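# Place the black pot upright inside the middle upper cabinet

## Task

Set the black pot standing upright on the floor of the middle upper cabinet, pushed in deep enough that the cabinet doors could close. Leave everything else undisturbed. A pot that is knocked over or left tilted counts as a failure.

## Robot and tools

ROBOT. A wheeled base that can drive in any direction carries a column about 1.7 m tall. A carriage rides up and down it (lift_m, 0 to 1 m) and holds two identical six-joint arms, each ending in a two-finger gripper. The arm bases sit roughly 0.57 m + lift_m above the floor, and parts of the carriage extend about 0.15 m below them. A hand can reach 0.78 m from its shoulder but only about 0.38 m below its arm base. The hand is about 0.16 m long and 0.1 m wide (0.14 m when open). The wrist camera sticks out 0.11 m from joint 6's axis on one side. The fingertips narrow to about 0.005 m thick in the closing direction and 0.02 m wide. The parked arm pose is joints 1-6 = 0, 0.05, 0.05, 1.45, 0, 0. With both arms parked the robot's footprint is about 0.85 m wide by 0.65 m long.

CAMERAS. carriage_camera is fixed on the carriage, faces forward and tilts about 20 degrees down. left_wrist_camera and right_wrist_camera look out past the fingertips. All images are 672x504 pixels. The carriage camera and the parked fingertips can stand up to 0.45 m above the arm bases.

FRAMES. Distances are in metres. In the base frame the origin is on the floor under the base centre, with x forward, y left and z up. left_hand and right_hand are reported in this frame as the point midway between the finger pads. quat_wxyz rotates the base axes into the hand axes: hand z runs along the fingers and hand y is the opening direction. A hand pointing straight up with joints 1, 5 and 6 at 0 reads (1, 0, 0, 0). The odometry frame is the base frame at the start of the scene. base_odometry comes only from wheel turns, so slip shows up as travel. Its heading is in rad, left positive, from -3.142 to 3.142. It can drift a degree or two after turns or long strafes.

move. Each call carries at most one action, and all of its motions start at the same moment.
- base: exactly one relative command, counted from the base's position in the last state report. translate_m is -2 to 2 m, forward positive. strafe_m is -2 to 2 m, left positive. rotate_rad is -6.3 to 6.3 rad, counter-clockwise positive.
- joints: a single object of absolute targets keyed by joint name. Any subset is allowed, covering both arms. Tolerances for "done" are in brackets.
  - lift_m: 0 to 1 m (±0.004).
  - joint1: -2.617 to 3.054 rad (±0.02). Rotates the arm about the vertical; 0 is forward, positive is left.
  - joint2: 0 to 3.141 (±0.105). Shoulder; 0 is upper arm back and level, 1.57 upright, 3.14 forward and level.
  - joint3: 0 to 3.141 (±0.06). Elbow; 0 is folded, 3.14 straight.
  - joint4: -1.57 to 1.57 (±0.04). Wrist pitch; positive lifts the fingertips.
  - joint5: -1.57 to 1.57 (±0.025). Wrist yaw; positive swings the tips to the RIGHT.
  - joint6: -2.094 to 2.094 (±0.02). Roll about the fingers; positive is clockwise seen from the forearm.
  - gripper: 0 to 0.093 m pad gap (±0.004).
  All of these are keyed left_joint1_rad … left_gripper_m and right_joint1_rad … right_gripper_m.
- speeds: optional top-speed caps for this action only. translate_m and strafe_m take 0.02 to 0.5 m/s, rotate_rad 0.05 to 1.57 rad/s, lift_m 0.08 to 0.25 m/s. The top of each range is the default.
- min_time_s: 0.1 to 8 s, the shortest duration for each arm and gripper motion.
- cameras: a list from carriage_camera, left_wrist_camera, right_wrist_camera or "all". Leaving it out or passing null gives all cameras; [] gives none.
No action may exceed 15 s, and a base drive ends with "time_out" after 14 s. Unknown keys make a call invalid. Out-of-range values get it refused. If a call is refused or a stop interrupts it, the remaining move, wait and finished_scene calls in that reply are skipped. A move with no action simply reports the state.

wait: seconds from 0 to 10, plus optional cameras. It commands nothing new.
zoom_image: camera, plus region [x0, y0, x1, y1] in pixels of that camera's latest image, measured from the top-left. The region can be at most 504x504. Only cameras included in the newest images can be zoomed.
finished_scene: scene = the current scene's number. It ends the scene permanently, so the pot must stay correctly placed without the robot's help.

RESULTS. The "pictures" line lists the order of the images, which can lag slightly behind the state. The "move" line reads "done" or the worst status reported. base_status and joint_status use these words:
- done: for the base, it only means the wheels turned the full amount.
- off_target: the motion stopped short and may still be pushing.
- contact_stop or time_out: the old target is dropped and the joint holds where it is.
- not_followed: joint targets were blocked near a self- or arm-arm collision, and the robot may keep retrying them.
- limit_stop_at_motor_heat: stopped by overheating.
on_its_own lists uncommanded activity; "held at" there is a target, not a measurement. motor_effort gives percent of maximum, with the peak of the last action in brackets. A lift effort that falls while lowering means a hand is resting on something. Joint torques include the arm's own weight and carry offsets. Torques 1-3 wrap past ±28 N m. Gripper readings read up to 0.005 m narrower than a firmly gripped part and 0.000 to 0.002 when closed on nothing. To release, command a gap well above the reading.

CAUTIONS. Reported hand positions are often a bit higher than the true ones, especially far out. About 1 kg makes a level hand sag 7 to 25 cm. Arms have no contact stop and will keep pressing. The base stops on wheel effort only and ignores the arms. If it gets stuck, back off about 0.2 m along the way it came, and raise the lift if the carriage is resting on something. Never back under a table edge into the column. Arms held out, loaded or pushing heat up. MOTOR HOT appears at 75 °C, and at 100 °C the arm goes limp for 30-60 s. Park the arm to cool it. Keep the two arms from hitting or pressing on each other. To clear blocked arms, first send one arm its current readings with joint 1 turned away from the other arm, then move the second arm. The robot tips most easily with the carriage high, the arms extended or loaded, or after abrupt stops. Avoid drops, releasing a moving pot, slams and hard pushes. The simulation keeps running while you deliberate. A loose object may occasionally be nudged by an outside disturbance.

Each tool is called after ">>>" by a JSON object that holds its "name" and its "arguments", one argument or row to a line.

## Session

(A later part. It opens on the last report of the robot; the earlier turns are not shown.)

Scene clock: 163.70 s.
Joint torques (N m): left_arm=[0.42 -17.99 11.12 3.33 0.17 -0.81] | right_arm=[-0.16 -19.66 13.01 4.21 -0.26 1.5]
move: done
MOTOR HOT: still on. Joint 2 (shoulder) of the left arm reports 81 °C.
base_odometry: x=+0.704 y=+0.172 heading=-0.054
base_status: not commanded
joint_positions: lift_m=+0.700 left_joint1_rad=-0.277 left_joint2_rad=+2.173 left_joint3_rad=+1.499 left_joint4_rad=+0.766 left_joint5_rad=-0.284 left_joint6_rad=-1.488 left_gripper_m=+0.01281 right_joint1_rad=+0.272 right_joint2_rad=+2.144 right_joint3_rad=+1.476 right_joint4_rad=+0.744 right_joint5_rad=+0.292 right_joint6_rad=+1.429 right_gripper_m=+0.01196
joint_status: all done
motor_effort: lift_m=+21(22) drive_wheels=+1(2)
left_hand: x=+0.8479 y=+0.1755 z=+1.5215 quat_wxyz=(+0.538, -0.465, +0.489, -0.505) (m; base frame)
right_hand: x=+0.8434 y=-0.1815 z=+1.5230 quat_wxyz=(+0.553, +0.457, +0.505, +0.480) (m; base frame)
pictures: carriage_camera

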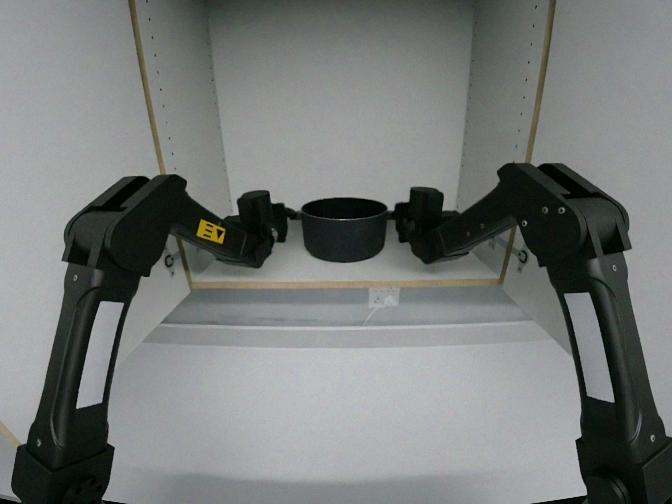

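>>> {"name": "move", "arguments": {
  "joints": {"lift_m": 0.68},
  "speeds": {"lift_m": 0.08},
  "cameras": ["carriage_camera", "left_wrist_camera"]
}}

Scene clock: 166.93 s.
Joint torques (N m): left_arm=[0.38 -17.98 9.69 2.75 0.02 -0.8] | right_arm=[-0.14 -19.03 12.19 3.71 -0.13 1.66]
move: done
MOTOR HOT: still on. Joint 2 (shoulder) of the left arm reports 79 °C.
base_odometry: x=+0.704 y=+0.172 heading=-0.054
base_status: not commanded
joint_positions: lift_m=+0.680 left_joint1_rad=-0.276 left_joint2_rad=+2.173 left_joint3_rad=+1.514 left_joint4_rad=+0.813 left_joint5_rad=-0.266 left_joint6_rad=-1.488 left_gripper_m=+0.01281 right_joint1_rad=+0.272 right_joint2_rad=+2.139 right_joint3_rad=+1.489 right_joint4_rad=+0.785 right_joint5_rad=+0.280 right_joint6_rad=+1.415 right_gripper_m=+0.01239
joint_status: all done
on_its_own: left_joint4_rad moved +0.047 toward your old target +0.857; right_joint4_rad moved +0.042 toward your old target +0.952
motor_effort: lift_m=+21(22) drive_wheels=+1(2)
left_hand: x=+0.8478 y=+0.1734 z=+1.5198 quat_wxyz=(+0.545, -0.450, +0.472, -0.526) (m; base frame)
right_hand: x=+0.8427 y=-0.1795 z=+1.5219 quat_wxyz=(+0.564, +0.440, +0.491, +0.496) (m; base frame)
pictures: carriage_camera, left_wrist_camera

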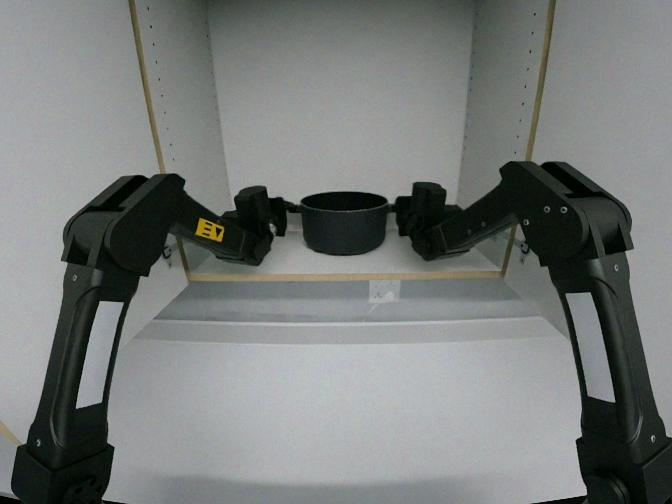

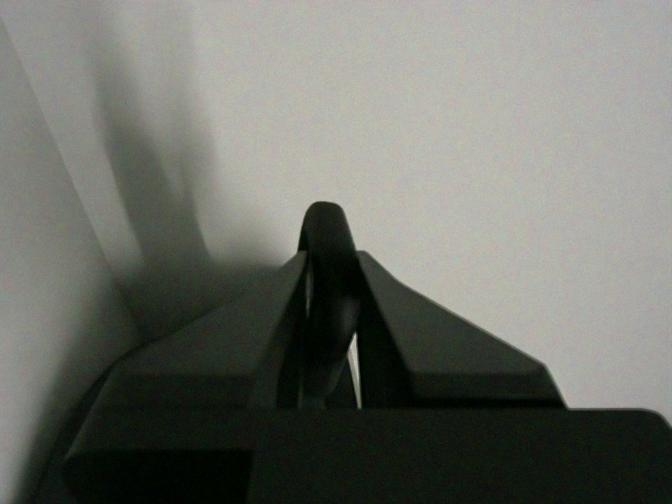

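>>> {"name": "move", "arguments": {
  "joints": {"lift_m": 0.695, "left_joint4_rad": 0.72, "right_joint4_rad": 0.76},
  "speeds": {"lift_m": 0.08},
  "min_time_s": 1.0,
  "cameras": ["carriage_camera", "left_wrist_camera"]
}}

Scene clock: 169.57 s.
Joint torques (N m): left_arm=[0.29 -18.02 9.76 2.05 0.23 -0.81] | right_arm=[-0.17 -18.36 11.49 2.75 -0.44 1.46]
move: off_target
MOTOR HOT: still on. Joint 2 (shoulder) of the left arm reports 79 °C.
base_odometry: x=+0.704 y=+0.172 heading=-0.054
base_status: not commanded
joint_positions: lift_m=+0.695 left_joint1_rad=-0.276 left_joint2_rad=+2.173 left_joint3_rad=+1.514 left_joint4_rad=+0.743 left_joint5_rad=-0.289 left_joint6_rad=-1.488 left_gripper_m=+0.01281 right_joint1_rad=+0.272 right_joint2_rad=+2.133 right_joint3_rad=+1.497 right_joint4_rad=+0.684 right_joint5_rad=+0.307 right_joint6_rad=+1.430 right_gripper_m=+0.01239
joint_status: right_joint4_rad off_target (ended at +0.684, target +0.760); the others done
motor_effort: lift_m=+25(28) drive_wheels=+3(3)
left_hand: x=+0.8497 y=+0.1766 z=+1.5174 quat_wxyz=(+0.538, -0.469, +0.490, -0.501) (m; base frame)
right_hand: x=+0.8445 y=-0.1836 z=+1.5199 quat_wxyz=(+0.551, +0.466, +0.510, +0.469) (m; base frame)
pictures: carriage_camera, left_wrist_camera

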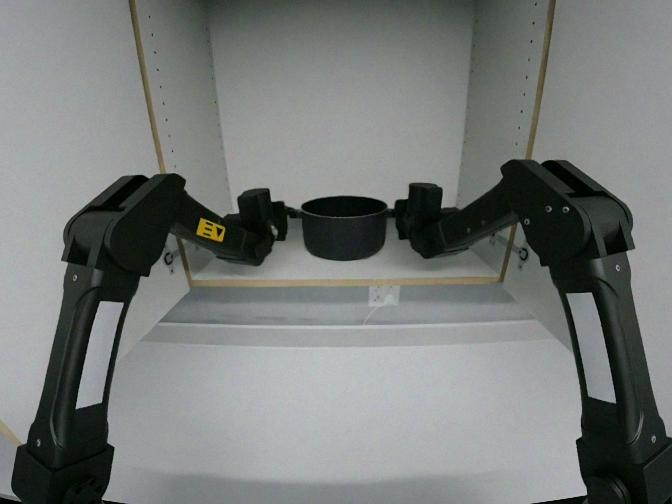

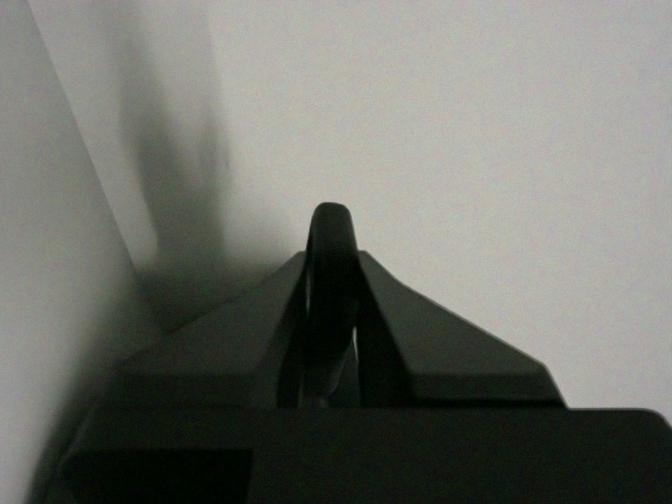

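>>> {"name": "move", "arguments": {
  "joints": {"lift_m": 0.685, "left_joint4_rad": 0.64, "right_joint4_rad": 0.70},
  "speeds": {"lift_m": 0.08},
  "min_time_s": 1.0,
  "cameras": ["carriage_camera"]
}}

>>> {"name": "zoom_image", "arguments": {
  "camera": "carriage_camera",
  "region": [230, 170, 470, 310]
}}

Scene clock: 171.57 s.
Joint torques (N m): left_arm=[0.32 -16.18 8.92 1.58 0.2 -0.8] | right_arm=[-0.14 -17.05 10.28 2.47 -0.42 1.48]
move: off_target
MOTOR HOT: still on. Joint 2 (shoulder) of the left arm reports 78 °C.
base_odometry: x=+0.704 y=+0.172 heading=-0.054
base_status: not commanded
joint_positions: lift_m=+0.685 left_joint1_rad=-0.276 left_joint2_rad=+2.155 left_joint3_rad=+1.524 left_joint4_rad=+0.705 left_joint5_rad=-0.286 left_joint6_rad=-1.489 left_gripper_m=+0.01280 right_joint1_rad=+0.272 right_joint2_rad=+2.120 right_joint3_rad=+1.513 right_joint4_rad=+0.650 right_joint5_rad=+0.305 right_joint6_rad=+1.431 right_gripper_m=+0.01239
joint_status: left_joint4_rad off_target (ended at +0.705, target +0.640); right_joint4_rad off_target (ended at +0.650, target +0.700); the others done
motor_effort: lift_m=+20(21) drive_wheels=+2(3)
left_hand: x=+0.8489 y=+0.1764 z=+1.5145 quat_wxyz=(+0.536, -0.470, +0.494, -0.498) (m; base frame)
right_hand: x=+0.8443 y=-0.1834 z=+1.5179 quat_wxyz=(+0.549, +0.466, +0.512, +0.468) (m; base frame)
pictures: carriage_camera

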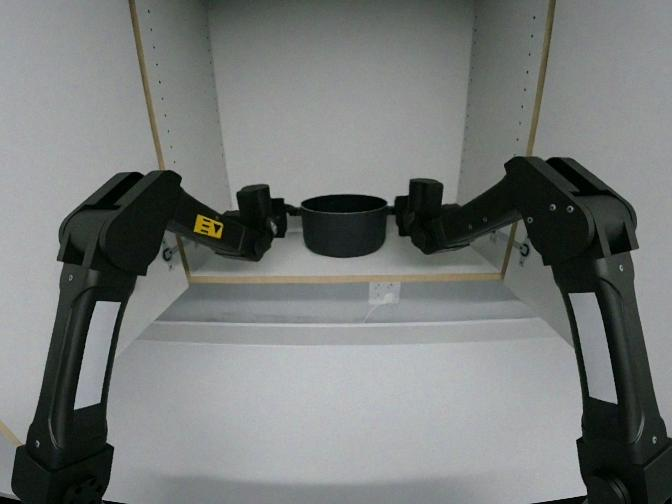

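Scaled by 2.100 from the camera's 672x504 image, which has a finer 960x720 frame.

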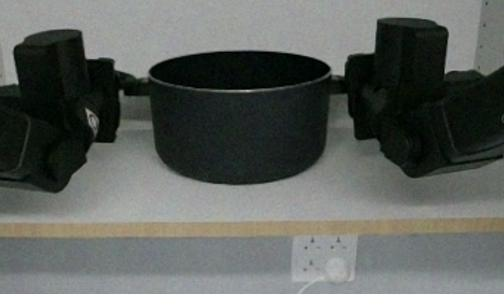

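>>> {"name": "move", "arguments": {
  "joints": {"lift_m": 0.672, "right_joint4_rad": 0.66, "left_joint4_rad": 0.60},
  "speeds": {"lift_m": 0.08},
  "min_time_s": 1.0,
  "cameras": ["carriage_camera"]
}}

Scene clock: 174.10 s.
Joint torques (N m): left_arm=[0.36 -14.98 7.71 1.2 0.09 -0.8] | right_arm=[-0.18 -15.65 9.37 2.15 -0.26 1.49]
move: off_target
MOTOR HOT: still on. Joint 2 (shoulder) of the left arm reports 77 °C.
base_odometry: x=+0.704 y=+0.172 heading=-0.054
base_status: not commanded
joint_positions: lift_m=+0.672 left_joint1_rad=-0.276 left_joint2_rad=+2.144 left_joint3_rad=+1.536 left_joint4_rad=+0.700 left_joint5_rad=-0.276 left_joint6_rad=-1.489 left_gripper_m=+0.01277 right_joint1_rad=+0.272 right_joint2_rad=+2.107 right_joint3_rad=+1.527 right_joint4_rad=+0.639 right_joint5_rad=+0.292 right_joint6_rad=+1.428 right_gripper_m=+0.01239
joint_status: left_joint4_rad off_target (ended at +0.700, target +0.600); the others done
motor_effort: lift_m=+20(21) drive_wheels=+1(3)
left_hand: x=+0.8482 y=+0.1749 z=+1.5134 quat_wxyz=(+0.536, -0.464, +0.490, -0.507) (m; base frame)
right_hand: x=+0.8436 y=-0.1814 z=+1.5169 quat_wxyz=(+0.550, +0.460, +0.511, +0.475) (m; base frame)
pictures: carriage_camera

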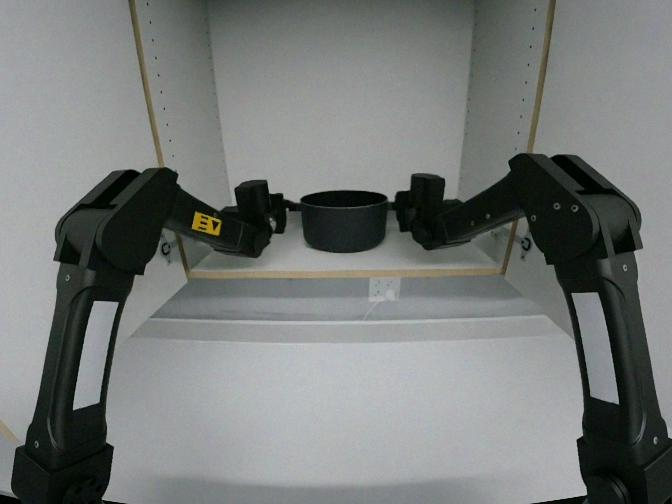

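>>> {"name": "move", "arguments": {
  "joints": {"lift_m": 0.66, "right_joint4_rad": 0.60, "left_joint4_rad": 0.60},
  "speeds": {"lift_m": 0.08},
  "min_time_s": 0.8,
  "cameras": []
}}

>>> {"name": "move", "arguments": {
  "joints": {"left_gripper_m": 0.03, "right_gripper_m": 0.03},
  "min_time_s": 1.0,
  "cameras": ["carriage_camera", "left_wrist_camera", "right_wrist_camera"]
}}

Scene clock: 176.40 s.
Joint torques (N m): left_arm=[0.25 -14.04 6.58 1.19 0 -0.78] | right_arm=[-0.16 -14.41 8.13 1.71 -0.12 1.56]
move: off_target
MOTOR HOT: still on. Joint 2 (shoulder) of the left arm reports 77 °C.
base_odometry: x=+0.704 y=+0.172 heading=-0.054
base_status: not commanded
joint_positions: lift_m=+0.660 left_joint1_rad=-0.276 left_joint2_rad=+2.135 left_joint3_rad=+1.550 left_joint4_rad=+0.699 left_joint5_rad=-0.266 left_joint6_rad=-1.489 left_gripper_m=+0.01277 right_joint1_rad=+0.272 right_joint2_rad=+2.095 right_joint3_rad=+1.544 right_joint4_rad=+0.619 right_joint5_rad=+0.282 right_joint6_rad=+1.422 right_gripper_m=+0.01239
joint_status: left_joint4_rad off_target (ended at +0.699, target +0.600); the others done
motor_effort: lift_m=+20(20) drive_wheels=+1(2)
left_hand: x=+0.8478 y=+0.1735 z=+1.5130 quat_wxyz=(+0.538, -0.457, +0.486, -0.515) (m; base frame)
right_hand: x=+0.8430 y=-0.1798 z=+1.5158 quat_wxyz=(+0.551, +0.454, +0.511, +0.479) (m; base frame)
pictures: none
No camera images: "cameras" was empty.

Scene clock: 177.70 s.
Joint torques (N m): left_arm=[0.29 -14.09 6.57 1.44 0 -0.04] | right_arm=[-0.13 -14.35 8.14 1.85 -0.15 0.07]
move: done
MOTOR HOT: still on. Joint 2 (shoulder) of the left arm reports 76 °C.
base_odometry: x=+0.704 y=+0.172 heading=-0.054
base_status: not commanded
joint_positions: lift_m=+0.660 left_joint1_rad=-0.276 left_joint2_rad=+2.135 left_joint3_rad=+1.550 left_joint4_rad=+0.677 left_joint5_rad=-0.267 left_joint6_rad=-1.559 left_gripper_m=+0.02991 right_joint1_rad=+0.272 right_joint2_rad=+2.095 right_joint3_rad=+1.544 right_joint4_rad=+0.607 right_joint5_rad=+0.282 right_joint6_rad=+1.557 right_gripper_m=+0.02992
joint_status: all done
motor_effort: lift_m=+20(20) drive_wheels=+0(2)
left_hand: x=+0.8483 y=+0.1736 z=+1.5077 quat_wxyz=(+0.516, -0.479, +0.476, -0.527) (m; base frame)
right_hand: x=+0.8432 y=-0.1798 z=+1.5129 quat_wxyz=(+0.515, +0.489, +0.484, +0.511) (m; base frame)
pictures: carriage_camera, left_wrist_camera, right_wrist_camera

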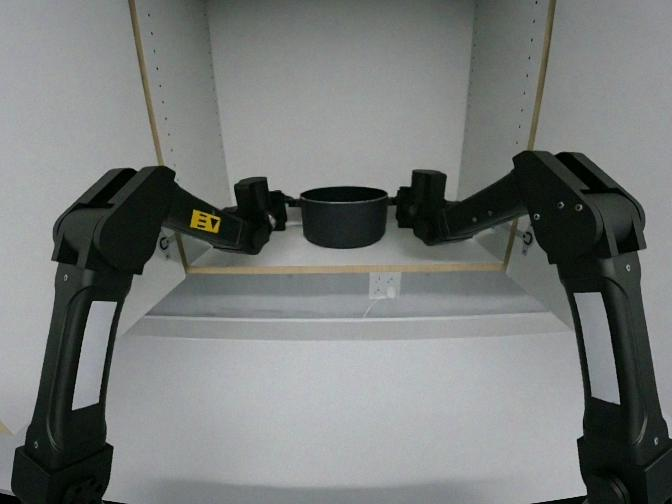

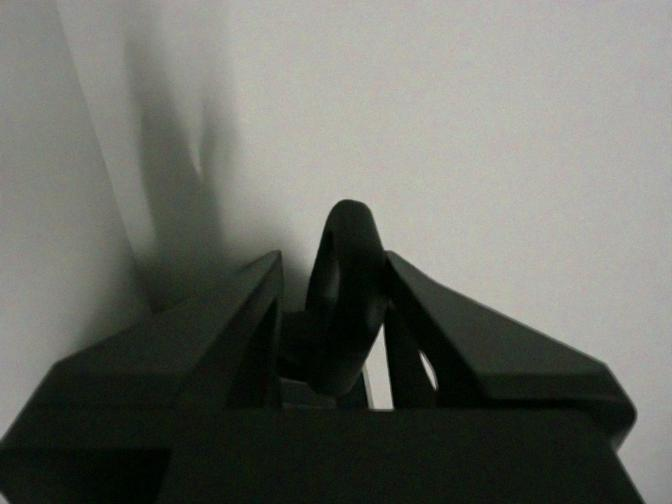

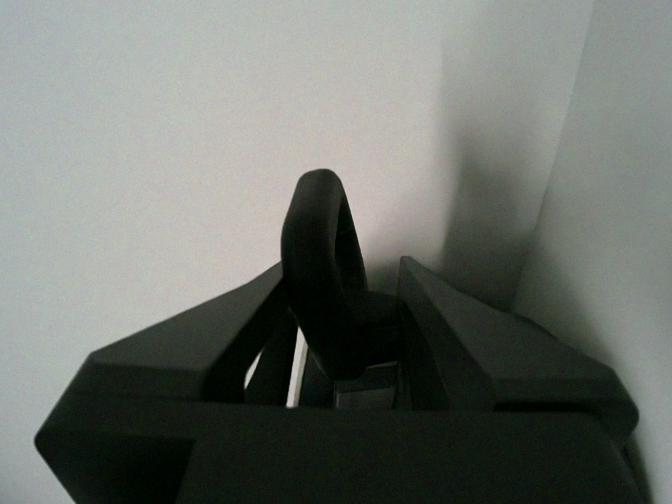

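>>> {"name": "move", "arguments": {
  "joints": {"left_gripper_m": 0.08, "right_gripper_m": 0.08},
  "min_time_s": 1.0,
  "cameras": ["left_wrist_camera", "right_wrist_camera"]
}}

Scene clock: 179.53 s.
Joint torques (N m): left_arm=[0.28 -14.17 6.57 2.33 0.01 0] | right_arm=[-0.2 -14.41 8.21 1.9 -0.12 0.04]
move: done
MOTOR HOT: still on. Joint 2 (shoulder) of the left arm reports 76 °C.
base_odometry: x=+0.704 y=+0.172 heading=-0.054
base_status: not commanded
joint_positions: lift_m=+0.660 left_joint1_rad=-0.276 left_joint2_rad=+2.135 left_joint3_rad=+1.550 left_joint4_rad=+0.601 left_joint5_rad=-0.267 left_joint6_rad=-1.561 left_gripper_m=+0.07986 right_joint1_rad=+0.272 right_joint2_rad=+2.095 right_joint3_rad=+1.544 right_joint4_rad=+0.601 right_joint5_rad=+0.282 right_joint6_rad=+1.559 right_gripper_m=+0.07988
joint_status: all done
on_its_own: left_joint4_rad moved -0.076 to your old target +0.600
motor_effort: lift_m=+20(20) drive_wheels=+1(2)
left_hand: x=+0.8492 y=+0.1734 z=+1.4896 quat_wxyz=(+0.503, -0.493, +0.500, -0.504) (m; base frame)
right_hand: x=+0.8433 y=-0.1798 z=+1.5116 quat_wxyz=(+0.514, +0.491, +0.485, +0.510) (m; base frame)
pictures: left_wrist_camera, right_wrist_camera

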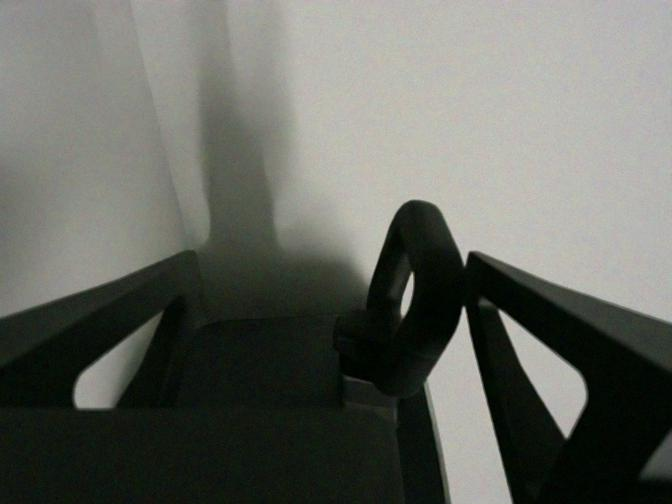

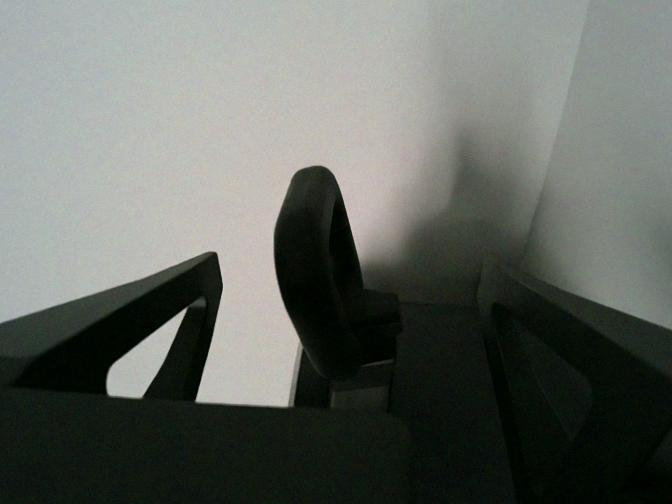

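>>> {"name": "move", "arguments": {
  "joints": {"left_joint4_rad": 0.70},
  "min_time_s": 0.6,
  "cameras": ["left_wrist_camera"]
}}

Scene clock: 181.00 s.
Joint torques (N m): left_arm=[0.32 -14.12 6.6 2.67 0.01 -0.01] | right_arm=[-0.17 -14.43 8.16 1.91 -0.13 0.05]
move: done
MOTOR HOT: still on. Joint 2 (shoulder) of the left arm reports 75 °C.
base_odometry: x=+0.704 y=+0.172 heading=-0.054
base_status: not commanded
joint_positions: lift_m=+0.660 left_joint1_rad=-0.276 left_joint2_rad=+2.135 left_joint3_rad=+1.550 left_joint4_rad=+0.669 left_joint5_rad=-0.267 left_joint6_rad=-1.561 left_gripper_m=+0.07987 right_joint1_rad=+0.272 right_joint2_rad=+2.095 right_joint3_rad=+1.544 right_joint4_rad=+0.601 right_joint5_rad=+0.282 right_joint6_rad=+1.559 right_gripper_m=+0.07988
joint_status: all done
motor_effort: lift_m=+20(20) drive_wheels=+0(1)
left_hand: x=+0.8484 y=+0.1736 z=+1.5058 quat_wxyz=(+0.515, -0.480, +0.478, -0.525) (m; base frame)
right_hand: x=+0.8433 y=-0.1798 z=+1.5116 quat_wxyz=(+0.514, +0.491, +0.485, +0.510) (m; base frame)
pictures: left_wrist_camera

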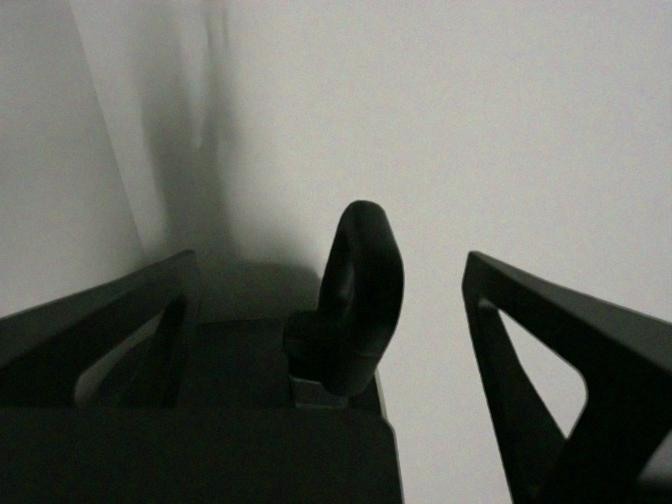

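>>> {"name": "move", "arguments": {
  "base": {"translate_m": -0.6},
  "speeds": {"translate_m": 0.25},
  "cameras": ["carriage_camera"]
}}

>>> {"name": "zoom_image", "arguments": {
  "camera": "carriage_camera",
  "region": [180, 100, 500, 340]
}}

Scene clock: 185.27 s.
Joint torques (N m): left_arm=[0.27 -14.08 6.58 2.6 0.01 0] | right_arm=[-0.06 -14.32 8.1 1.99 -0.13 0.05]
move: done
MOTOR HOT: still on. Joint 2 (shoulder) of the left arm reports 74 °C.
base_odometry: x=+0.105 y=+0.204 heading=-0.053
base_status: done
joint_positions: lift_m=+0.660 left_joint1_rad=-0.275 left_joint2_rad=+2.135 left_joint3_rad=+1.550 left_joint4_rad=+0.676 left_joint5_rad=-0.267 left_joint6_rad=-1.561 left_gripper_m=+0.07987 right_joint1_rad=+0.272 right_joint2_rad=+2.095 right_joint3_rad=+1.544 right_joint4_rad=+0.596 right_joint5_rad=+0.282 right_joint6_rad=+1.559 right_gripper_m=+0.07989
joint_status: not commanded
motor_effort: lift_m=+20(20) drive_wheels=-7(14)
left_hand: x=+0.8484 y=+0.1738 z=+1.5072 quat_wxyz=(+0.516, -0.479, +0.476, -0.527) (m; base frame)
right_hand: x=+0.8434 y=-0.1802 z=+1.5102 quat_wxyz=(+0.513, +0.492, +0.486, +0.508) (m; base frame)
pictures: carriage_camera

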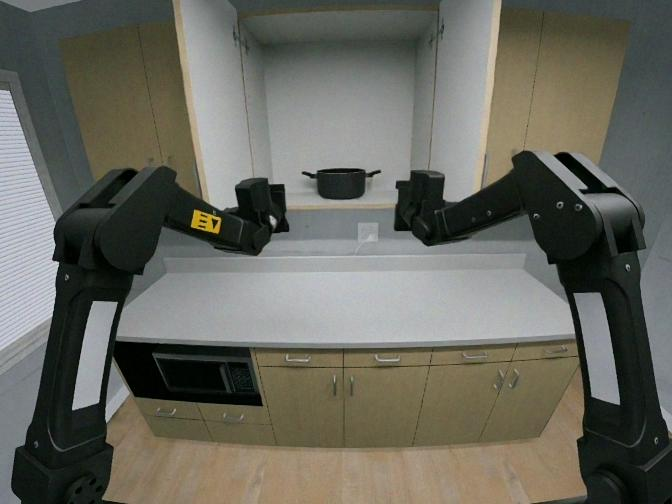

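Scaled by 1.575 from the camera's 672x504 image, which has a finer 960x720 frame.

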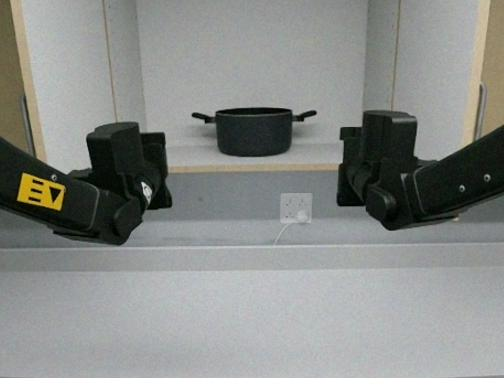

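>>> {"name": "move", "arguments": {
  "base": {"translate_m": -0.3},
  "joints": {"left_gripper_m": 0.0, "right_gripper_m": 0.0, "left_joint6_rad": 0, "right_joint6_rad": 0, "left_joint1_rad": 0, "right_joint1_rad": 0, "left_joint5_rad": 0, "right_joint5_rad": 0},
  "speeds": {"translate_m": 0.2},
  "min_time_s": 1.5,
  "cameras": []
}}

>>> {"name": "move", "arguments": {
  "joints": {"left_joint2_rad": 0.05, "left_joint3_rad": 0.05, "left_joint4_rad": 1.45, "right_joint2_rad": 0.05, "right_joint3_rad": 0.05, "right_joint4_rad": 1.45, "lift_m": 0.3},
  "speeds": {"lift_m": 0.1},
  "min_time_s": 4,
  "cameras": ["carriage_camera"]
}}

Scene clock: 189.43 s.
Joint torques (N m): left_arm=[0.35 -14.24 6.63 2.61 0.15 0.15] | right_arm=[-0.49 -14.48 8.24 2.02 -0.2 -0.15]
move: done
MOTOR HOT: still on. Joint 2 (shoulder) of the left arm reports 74 °C.
base_odometry: x=-0.195 y=+0.220 heading=-0.052
base_status: done
joint_positions: lift_m=+0.660 left_joint1_rad=-0.004 left_joint2_rad=+2.136 left_joint3_rad=+1.550 left_joint4_rad=+0.677 left_joint5_rad=-0.013 left_joint6_rad=-0.011 left_gripper_m=+0.00019 right_joint1_rad=+0.004 right_joint2_rad=+2.095 right_joint3_rad=+1.544 right_joint4_rad=+0.595 right_joint5_rad=+0.015 right_joint6_rad=+0.013 right_gripper_m=+0.00021
joint_status: all done
motor_effort: lift_m=+20(20) drive_wheels=-7(11)
left_hand: x=+0.8662 y=+0.3028 z=+1.5078 quat_wxyz=(+0.738, -0.007, +0.674, -0.001) (m; base frame)
right_hand: x=+0.8605 y=-0.3035 z=+1.5102 quat_wxyz=(+0.722, +0.008, +0.691, +0.001) (m; base frame)
pictures: none
No camera images: "cameras" was empty.

Scene clock: 193.73 s.
Joint torques (N m): left_arm=[0.29 3.62 4.51 0.02 0.14 0.14] | right_arm=[-0.44 3.66 4.31 -0.13 -0.19 -0.16]
move: done
MOTOR HOT: cleared for the motors of the left arm.
base_odometry: x=-0.194 y=+0.220 heading=-0.052
base_status: not commanded
joint_positions: lift_m=+0.300 left_joint1_rad=-0.004 left_joint2_rad=+0.055 left_joint3_rad=+0.054 left_joint4_rad=+1.435 left_joint5_rad=-0.010 left_joint6_rad=-0.011 left_gripper_m=+0.00019 right_joint1_rad=+0.004 right_joint2_rad=+0.055 right_joint3_rad=+0.058 right_joint4_rad=+1.440 right_joint5_rad=+0.013 right_joint6_rad=+0.013 right_gripper_m=+0.00021
joint_status: all done
motor_effort: lift_m=+22(22) drive_wheels=+2(8)
left_hand: x=+0.2577 y=+0.3051 z=+1.3056 quat_wxyz=(+0.998, -0.005, +0.068, -0.007) (m; base frame)
right_hand: x=+0.2553 y=-0.3055 z=+1.3068 quat_wxyz=(+0.998, +0.007, +0.064, +0.008) (m; base frame)
pictures: carriage_camera

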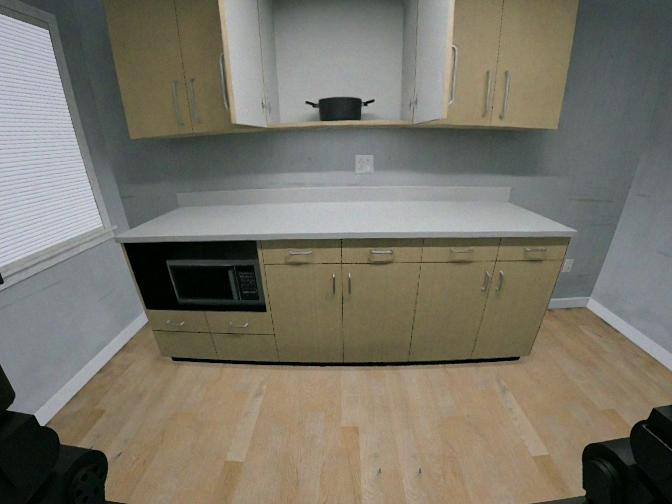

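>>> {"name": "wait", "arguments": {
  "seconds": 10,
  "cameras": []
}}

>>> {"name": "wait", "arguments": {
  "seconds": 10,
  "cameras": []
}}

>>> {"name": "wait", "arguments": {
  "seconds": 10,
  "cameras": []
}}

>>> {"name": "wait", "arguments": {
  "seconds": 10,
  "cameras": []
}}

>>> {"name": "wait", "arguments": {
  "seconds": 10,
  "cameras": []
}}

>>> {"name": "wait", "arguments": {
  "seconds": 10,
  "cameras": []
}}

>>> {"name": "wait", "arguments": {
  "seconds": 10,
  "cameras": []
}}

>>> {"name": "wait", "arguments": {
  "seconds": 10,
  "cameras": []
}}

>>> {"name": "wait", "arguments": {
  "seconds": 10,
  "cameras": []
}}

>>> {"name": "wait", "arguments": {
  "seconds": 10,
  "cameras": ["carriage_camera"]
}}

Scene clock: 211.13 s.
Joint torques (N m): left_arm=[0.31 3.62 4.45 0 0.13 0.16] | right_arm=[-0.38 3.69 4.31 -0.16 -0.2 -0.15]
base_odometry: x=-0.194 y=+0.220 heading=-0.052
base_status: not commanded
joint_positions: lift_m=+0.300 left_joint1_rad=-0.004 left_joint2_rad=+0.055 left_joint3_rad=+0.054 left_joint4_rad=+1.437 left_joint5_rad=-0.010 left_joint6_rad=-0.011 left_gripper_m=+0.00019 right_joint1_rad=+0.004 right_joint2_rad=+0.055 right_joint3_rad=+0.058 right_joint4_rad=+1.442 right_joint5_rad=+0.013 right_joint6_rad=+0.013 right_gripper_m=+0.00021
joint_status: all done
motor_effort: lift_m=+22(22) drive_wheels=+3(8)
left_hand: x=+0.2573 y=+0.3051 z=+1.3056 quat_wxyz=(+0.998, -0.005, +0.067, -0.007) (m; base frame)
right_hand: x=+0.2548 y=-0.3055 z=+1.3069 quat_wxyz=(+0.998, +0.007, +0.063, +0.008) (m; base frame)
wait: 10.00 s; at rest from the start
pictures: none
No camera images: "cameras" was empty.

Scene clock: 221.13 s.
Joint torques (N m): left_arm=[0.35 3.59 4.46 0 0.14 0.16] | right_arm=[-0.46 3.73 4.3 -0.17 -0.18 -0.15]
base_odometry: x=-0.194 y=+0.220 heading=-0.052
base_status: not commanded
joint_positions: lift_m=+0.300 left_joint1_rad=-0.004 left_joint2_rad=+0.055 left_joint3_rad=+0.054 left_joint4_rad=+1.437 left_joint5_rad=-0.010 left_joint6_rad=-0.011 left_gripper_m=+0.00019 right_joint1_rad=+0.004 right_joint2_rad=+0.055 right_joint3_rad=+0.058 right_joint4_rad=+1.443 right_joint5_rad=+0.013 right_joint6_rad=+0.013 right_gripper_m=+0.00021
joint_status: all done
motor_effort: lift_m=+22(22) drive_wheels=+1(8)
left_hand: x=+0.2572 y=+0.3051 z=+1.3057 quat_wxyz=(+0.998, -0.005, +0.067, -0.007) (m; base frame)
right_hand: x=+0.2548 y=-0.3055 z=+1.3069 quat_wxyz=(+0.998, +0.007, +0.063, +0.008) (m; base frame)
wait: 10.00 s; at rest by 0.27 s
pictures: none
No camera images: "cameras" was empty.

Scene clock: 231.13 s.
Joint torques (N m): left_arm=[0.38 3.52 4.51 -0.01 0.14 0.16] | right_arm=[-0.43 3.74 4.3 -0.16 -0.2 -0.13]
base_odometry: x=-0.194 y=+0.220 heading=-0.052
base_status: not commanded
joint_positions: lift_m=+0.300 left_joint1_rad=-0.004 left_joint2_rad=+0.055 left_joint3_rad=+0.054 left_joint4_rad=+1.437 left_joint5_rad=-0.010 left_joint6_rad=-0.011 left_gripper_m=+0.00019 right_joint1_rad=+0.004 right_joint2_rad=+0.055 right_joint3_rad=+0.058 right_joint4_rad=+1.443 right_joint5_rad=+0.013 right_joint6_rad=+0.012 right_gripper_m=+0.00021
joint_status: all done
motor_effort: lift_m=+22(22) drive_wheels=+2(8)
left_hand: x=+0.2572 y=+0.3051 z=+1.3057 quat_wxyz=(+0.998, -0.005, +0.067, -0.007) (m; base frame)
right_hand: x=+0.2547 y=-0.3055 z=+1.3069 quat_wxyz=(+0.998, +0.007, +0.063, +0.008) (m; base frame)
wait: 10.00 s; at rest by 0.27 s
pictures: none
No camera images: "cameras" was empty.

Scene clock: 241.13 s.
Joint torques (N m): left_arm=[0.38 3.63 4.56 0 0.15 0.14] | right_arm=[-0.43 3.73 4.31 -0.17 -0.19 -0.14]
base_odometry: x=-0.194 y=+0.220 heading=-0.052
base_status: not commanded
joint_positions: lift_m=+0.300 left_joint1_rad=-0.004 left_joint2_rad=+0.055 left_joint3_rad=+0.054 left_joint4_rad=+1.437 left_joint5_rad=-0.010 left_joint6_rad=-0.011 left_gripper_m=+0.00019 right_joint1_rad=+0.004 right_joint2_rad=+0.055 right_joint3_rad=+0.058 right_joint4_rad=+1.443 right_joint5_rad=+0.013 right_joint6_rad=+0.012 right_gripper_m=+0.00021
joint_status: all done
motor_effort: lift_m=+22(22) drive_wheels=+2(8)
left_hand: x=+0.2572 y=+0.3051 z=+1.3057 quat_wxyz=(+0.998, -0.005, +0.067, -0.007) (m; base frame)
right_hand: x=+0.2547 y=-0.3055 z=+1.3069 quat_wxyz=(+0.998, +0.007, +0.063, +0.008) (m; base frame)
wait: 10.00 s; at rest by 0.27 s
pictures: none
No camera images: "cameras" was empty.

Scene clock: 251.13 s.
Joint torques (N m): left_arm=[0.31 3.59 4.51 0.01 0.14 0.14] | right_arm=[-0.51 3.77 4.31 -0.17 -0.19 -0.13]
base_odometry: x=-0.194 y=+0.220 heading=-0.052
base_status: not commanded
joint_positions: lift_m=+0.300 left_joint1_rad=-0.004 left_joint2_rad=+0.055 left_joint3_rad=+0.054 left_joint4_rad=+1.437 left_joint5_rad=-0.010 left_joint6_rad=-0.011 left_gripper_m=+0.00019 right_joint1_rad=+0.004 right_joint2_rad=+0.055 right_joint3_rad=+0.058 right_joint4_rad=+1.443 right_joint5_rad=+0.013 right_joint6_rad=+0.012 right_gripper_m=+0.00021
joint_status: all done
motor_effort: lift_m=+22(22) drive_wheels=+3(8)
left_hand: x=+0.2572 y=+0.3051 z=+1.3057 quat_wxyz=(+0.998, -0.005, +0.067, -0.007) (m; base frame)
right_hand: x=+0.2547 y=-0.3055 z=+1.3069 quat_wxyz=(+0.998, +0.007, +0.063, +0.008) (m; base frame)
wait: 10.00 s; at rest by 0.27 s
pictures: none
No camera images: "cameras" was empty.

Scene clock: 261.13 s.
Joint torques (N m): left_arm=[0.34 3.59 4.52 0 0.15 0.15] | right_arm=[-0.46 3.74 4.33 -0.18 -0.17 -0.14]
base_odometry: x=-0.194 y=+0.220 heading=-0.052
base_status: not commanded
joint_positions: lift_m=+0.300 left_joint1_rad=-0.004 left_joint2_rad=+0.055 left_joint3_rad=+0.054 left_joint4_rad=+1.437 left_joint5_rad=-0.010 left_joint6_rad=-0.011 left_gripper_m=+0.00019 right_joint1_rad=+0.004 right_joint2_rad=+0.055 right_joint3_rad=+0.058 right_joint4_rad=+1.443 right_joint5_rad=+0.013 right_joint6_rad=+0.012 right_gripper_m=+0.00021
joint_status: all done
motor_effort: lift_m=+22(22) drive_wheels=+3(8)
left_hand: x=+0.2572 y=+0.3051 z=+1.3057 quat_wxyz=(+0.998, -0.005, +0.067, -0.007) (m; base frame)
right_hand: x=+0.2547 y=-0.3055 z=+1.3069 quat_wxyz=(+0.998, +0.007, +0.063, +0.008) (m; base frame)
wait: 10.00 s; at rest by 0.27 s
pictures: none
No camera images: "cameras" was empty.

Scene clock: 271.13 s.
Joint torques (N m): left_arm=[0.29 3.59 4.55 0.01 0.14 0.15] | right_arm=[-0.4 3.69 4.22 -0.16 -0.2 -0.14]
base_odometry: x=-0.194 y=+0.220 heading=-0.052
base_status: not commanded
joint_positions: lift_m=+0.300 left_joint1_rad=-0.004 left_joint2_rad=+0.055 left_joint3_rad=+0.054 left_joint4_rad=+1.437 left_joint5_rad=-0.010 left_joint6_rad=-0.011 left_gripper_m=+0.00019 right_joint1_rad=+0.004 right_joint2_rad=+0.055 right_joint3_rad=+0.058 right_joint4_rad=+1.443 right_joint5_rad=+0.013 right_joint6_rad=+0.012 right_gripper_m=+0.00021
joint_status: all done
motor_effort: lift_m=+22(22) drive_wheels=+2(8)
left_hand: x=+0.2572 y=+0.3051 z=+1.3057 quat_wxyz=(+0.998, -0.005, +0.067, -0.007) (m; base frame)
right_hand: x=+0.2547 y=-0.3055 z=+1.3069 quat_wxyz=(+0.998, +0.007, +0.063, +0.008) (m; base frame)
wait: 10.00 s; at rest by 0.27 s
pictures: none
No camera images: "cameras" was empty.

Scene clock: 281.13 s.
Joint torques (N m): left_arm=[0.36 3.64 4.49 0.01 0.15 0.15] | right_arm=[-0.43 3.81 4.34 -0.18 -0.19 -0.14]
base_odometry: x=-0.194 y=+0.220 heading=-0.052
base_status: not commanded
joint_positions: lift_m=+0.300 left_joint1_rad=-0.004 left_joint2_rad=+0.055 left_joint3_rad=+0.054 left_joint4_rad=+1.437 left_joint5_rad=-0.010 left_joint6_rad=-0.011 left_gripper_m=+0.00019 right_joint1_rad=+0.004 right_joint2_rad=+0.055 right_joint3_rad=+0.058 right_joint4_rad=+1.443 right_joint5_rad=+0.013 right_joint6_rad=+0.012 right_gripper_m=+0.00021
joint_status: all done
motor_effort: lift_m=+22(22) drive_wheels=+3(8)
left_hand: x=+0.2572 y=+0.3051 z=+1.3057 quat_wxyz=(+0.998, -0.005, +0.067, -0.007) (m; base frame)
right_hand: x=+0.2547 y=-0.3055 z=+1.3069 quat_wxyz=(+0.998, +0.007, +0.063, +0.008) (m; base frame)
wait: 10.00 s; at rest by 0.27 s
pictures: none
No camera images: "cameras" was empty.

Scene clock: 291.13 s.
Joint torques (N m): left_arm=[0.34 3.62 4.51 0.01 0.15 0.15] | right_arm=[-0.42 3.7 4.31 -0.17 -0.16 -0.13]
base_odometry: x=-0.194 y=+0.220 heading=-0.052
base_status: not commanded
joint_positions: lift_m=+0.300 left_joint1_rad=-0.004 left_joint2_rad=+0.055 left_joint3_rad=+0.054 left_joint4_rad=+1.437 left_joint5_rad=-0.010 left_joint6_rad=-0.011 left_gripper_m=+0.00019 right_joint1_rad=+0.004 right_joint2_rad=+0.055 right_joint3_rad=+0.058 right_joint4_rad=+1.443 right_joint5_rad=+0.013 right_joint6_rad=+0.012 right_gripper_m=+0.00021
joint_status: all done
motor_effort: lift_m=+22(22) drive_wheels=+3(8)
left_hand: x=+0.2572 y=+0.3051 z=+1.3057 quat_wxyz=(+0.998, -0.005, +0.067, -0.007) (m; base frame)
right_hand: x=+0.2547 y=-0.3055 z=+1.3069 quat_wxyz=(+0.998, +0.007, +0.063, +0.008) (m; base frame)
wait: 10.00 s; at rest by 0.27 s
pictures: none
No camera images: "cameras" was empty.

Scene clock: 301.13 s.
Joint torques (N m): left_arm=[0.34 3.59 4.45 0 0.13 0.13] | right_arm=[-0.47 3.74 4.38 -0.16 -0.18 -0.14]
base_odometry: x=-0.194 y=+0.220 heading=-0.052
base_status: not commanded
joint_positions: lift_m=+0.300 left_joint1_rad=-0.004 left_joint2_rad=+0.055 left_joint3_rad=+0.054 left_joint4_rad=+1.437 left_joint5_rad=-0.010 left_joint6_rad=-0.011 left_gripper_m=+0.00019 right_joint1_rad=+0.004 right_joint2_rad=+0.055 right_joint3_rad=+0.058 right_joint4_rad=+1.443 right_joint5_rad=+0.013 right_joint6_rad=+0.012 right_gripper_m=+0.00021
joint_status: all done
motor_effort: lift_m=+22(22) drive_wheels=+3(8)
left_hand: x=+0.2572 y=+0.3051 z=+1.3057 quat_wxyz=(+0.998, -0.005, +0.067, -0.007) (m; base frame)
right_hand: x=+0.2547 y=-0.3055 z=+1.3069 quat_wxyz=(+0.998, +0.007, +0.063, +0.008) (m; base frame)
wait: 10.00 s; at rest by 0.27 s
pictures: carriage_camera

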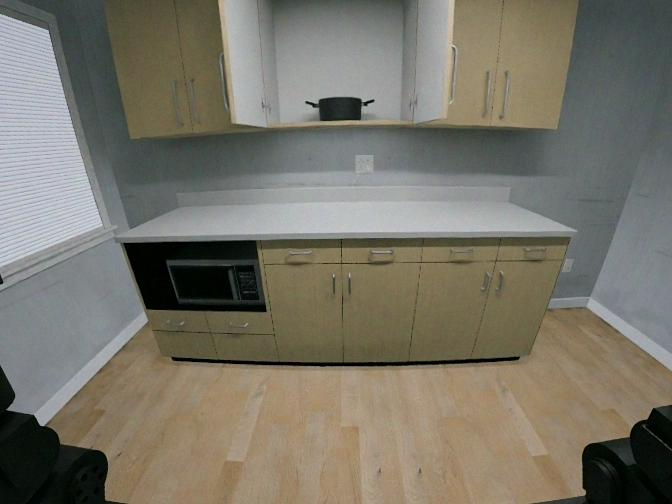

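>>> {"name": "zoom_image", "arguments": {
  "camera": "carriage_camera",
  "region": [230, 80, 450, 260]
}}

>>> {"name": "move", "arguments": {
  "joints": {"lift_m": 0.8},
  "cameras": ["carriage_camera"]
}}

>>> {"name": "zoom_image", "arguments": {
  "camera": "carriage_camera",
  "region": [220, 150, 460, 346]
}}

Scaled by 2.291 from the camera's 672x504 image, which has a finer 960x720 frame.

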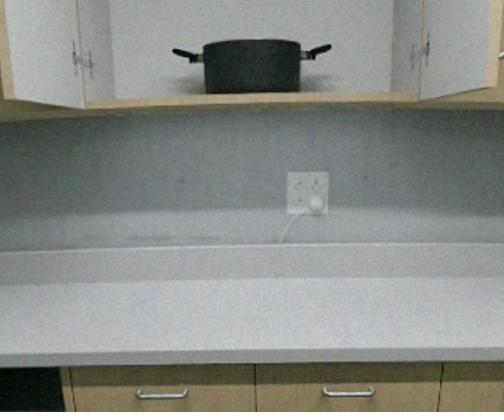

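Scene clock: 304.50 s.
Joint torques (N m): left_arm=[0.34 4.04 5 -0.03 0.14 0.16] | right_arm=[-0.5 4.07 4.71 -0.17 -0.18 -0.13]
move: done
base_odometry: x=-0.195 y=+0.220 heading=-0.052
base_status: not commanded
joint_positions: lift_m=+0.800 left_joint1_rad=-0.004 left_joint2_rad=+0.051 left_joint3_rad=+0.048 left_joint4_rad=+1.439 left_joint5_rad=-0.010 left_joint6_rad=-0.010 left_gripper_m=+0.00019 right_joint1_rad=+0.004 right_joint2_rad=+0.051 right_joint3_rad=+0.052 right_joint4_rad=+1.444 right_joint5_rad=+0.013 right_joint6_rad=+0.012 right_gripper_m=+0.00021
joint_status: all done
motor_effort: lift_m=+23(28) drive_wheels=+2(7)
left_hand: x=+0.2572 y=+0.3051 z=+1.8040 quat_wxyz=(+0.998, -0.005, +0.067, -0.007) (m; base frame)
right_hand: x=+0.2550 y=-0.3055 z=+1.8051 quat_wxyz=(+0.998, +0.007, +0.063, +0.008) (m; base frame)
pictures: carriage_camera

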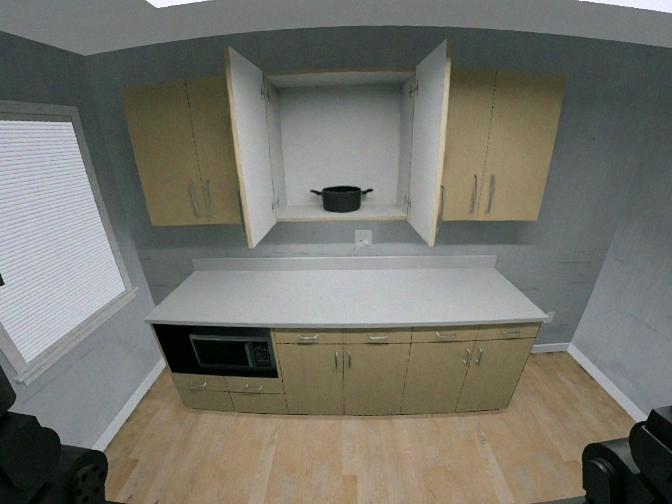

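Scaled by 2.100 from the camera's 672x504 image, which has a finer 960x720 frame.

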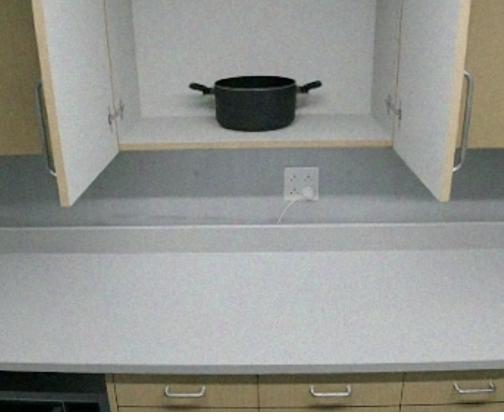

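>>> {"name": "move", "arguments": {
  "joints": {"lift_m": 0.3, "left_joint1_rad": -0.398, "left_joint2_rad": 1.72, "left_joint3_rad": 0.83, "left_joint4_rad": 0.919, "left_joint5_rad": -0.398, "left_joint6_rad": -1.571, "left_gripper_m": 0.08, "right_joint1_rad": 0.398, "right_joint2_rad": 1.72, "right_joint3_rad": 0.83, "right_joint4_rad": 0.919, "right_joint5_rad": 0.398, "right_joint6_rad": 1.571, "right_gripper_m": 0.08},
  "min_time_s": 2.5,
  "cameras": ["carriage_camera"]
}}

Scene clock: 314.53 s.
Joint torques (N m): left_arm=[-0.57 -8.64 8.28 2.33 -0.1 -0.01] | right_arm=[0.29 -7.82 8.03 1.88 0.16 0.03]
move: done
base_odometry: x=-0.194 y=+0.220 heading=-0.052
base_status: not commanded
joint_positions: lift_m=+0.300 left_joint1_rad=-0.393 left_joint2_rad=+1.715 left_joint3_rad=+0.803 left_joint4_rad=+0.918 left_joint5_rad=-0.385 left_joint6_rad=-1.559 left_gripper_m=+0.07987 right_joint1_rad=+0.393 right_joint2_rad=+1.714 right_joint3_rad=+0.800 right_joint4_rad=+0.920 right_joint5_rad=+0.382 right_joint6_rad=+1.557 right_gripper_m=+0.07989
joint_status: all done
motor_effort: lift_m=+21(22) drive_wheels=+2(8)
left_hand: x=+0.6988 y=+0.1760 z=+1.0937 quat_wxyz=(+0.502, -0.494, +0.503, -0.501) (m; base frame)
right_hand: x=+0.6983 y=-0.1757 z=+1.0932 quat_wxyz=(+0.502, +0.493, +0.504, +0.501) (m; base frame)
pictures: carriage_camera

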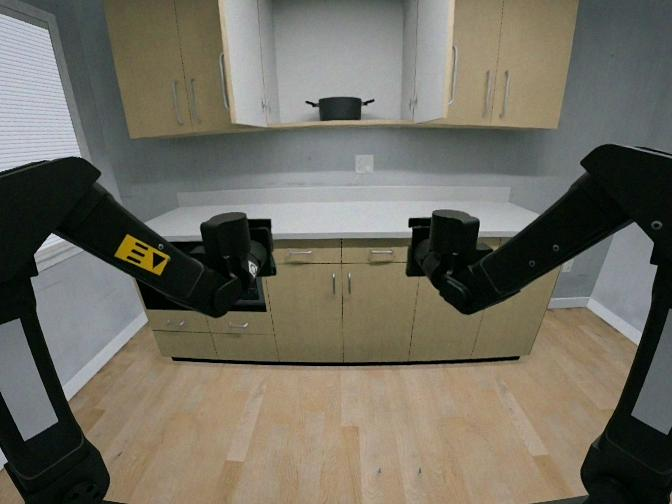

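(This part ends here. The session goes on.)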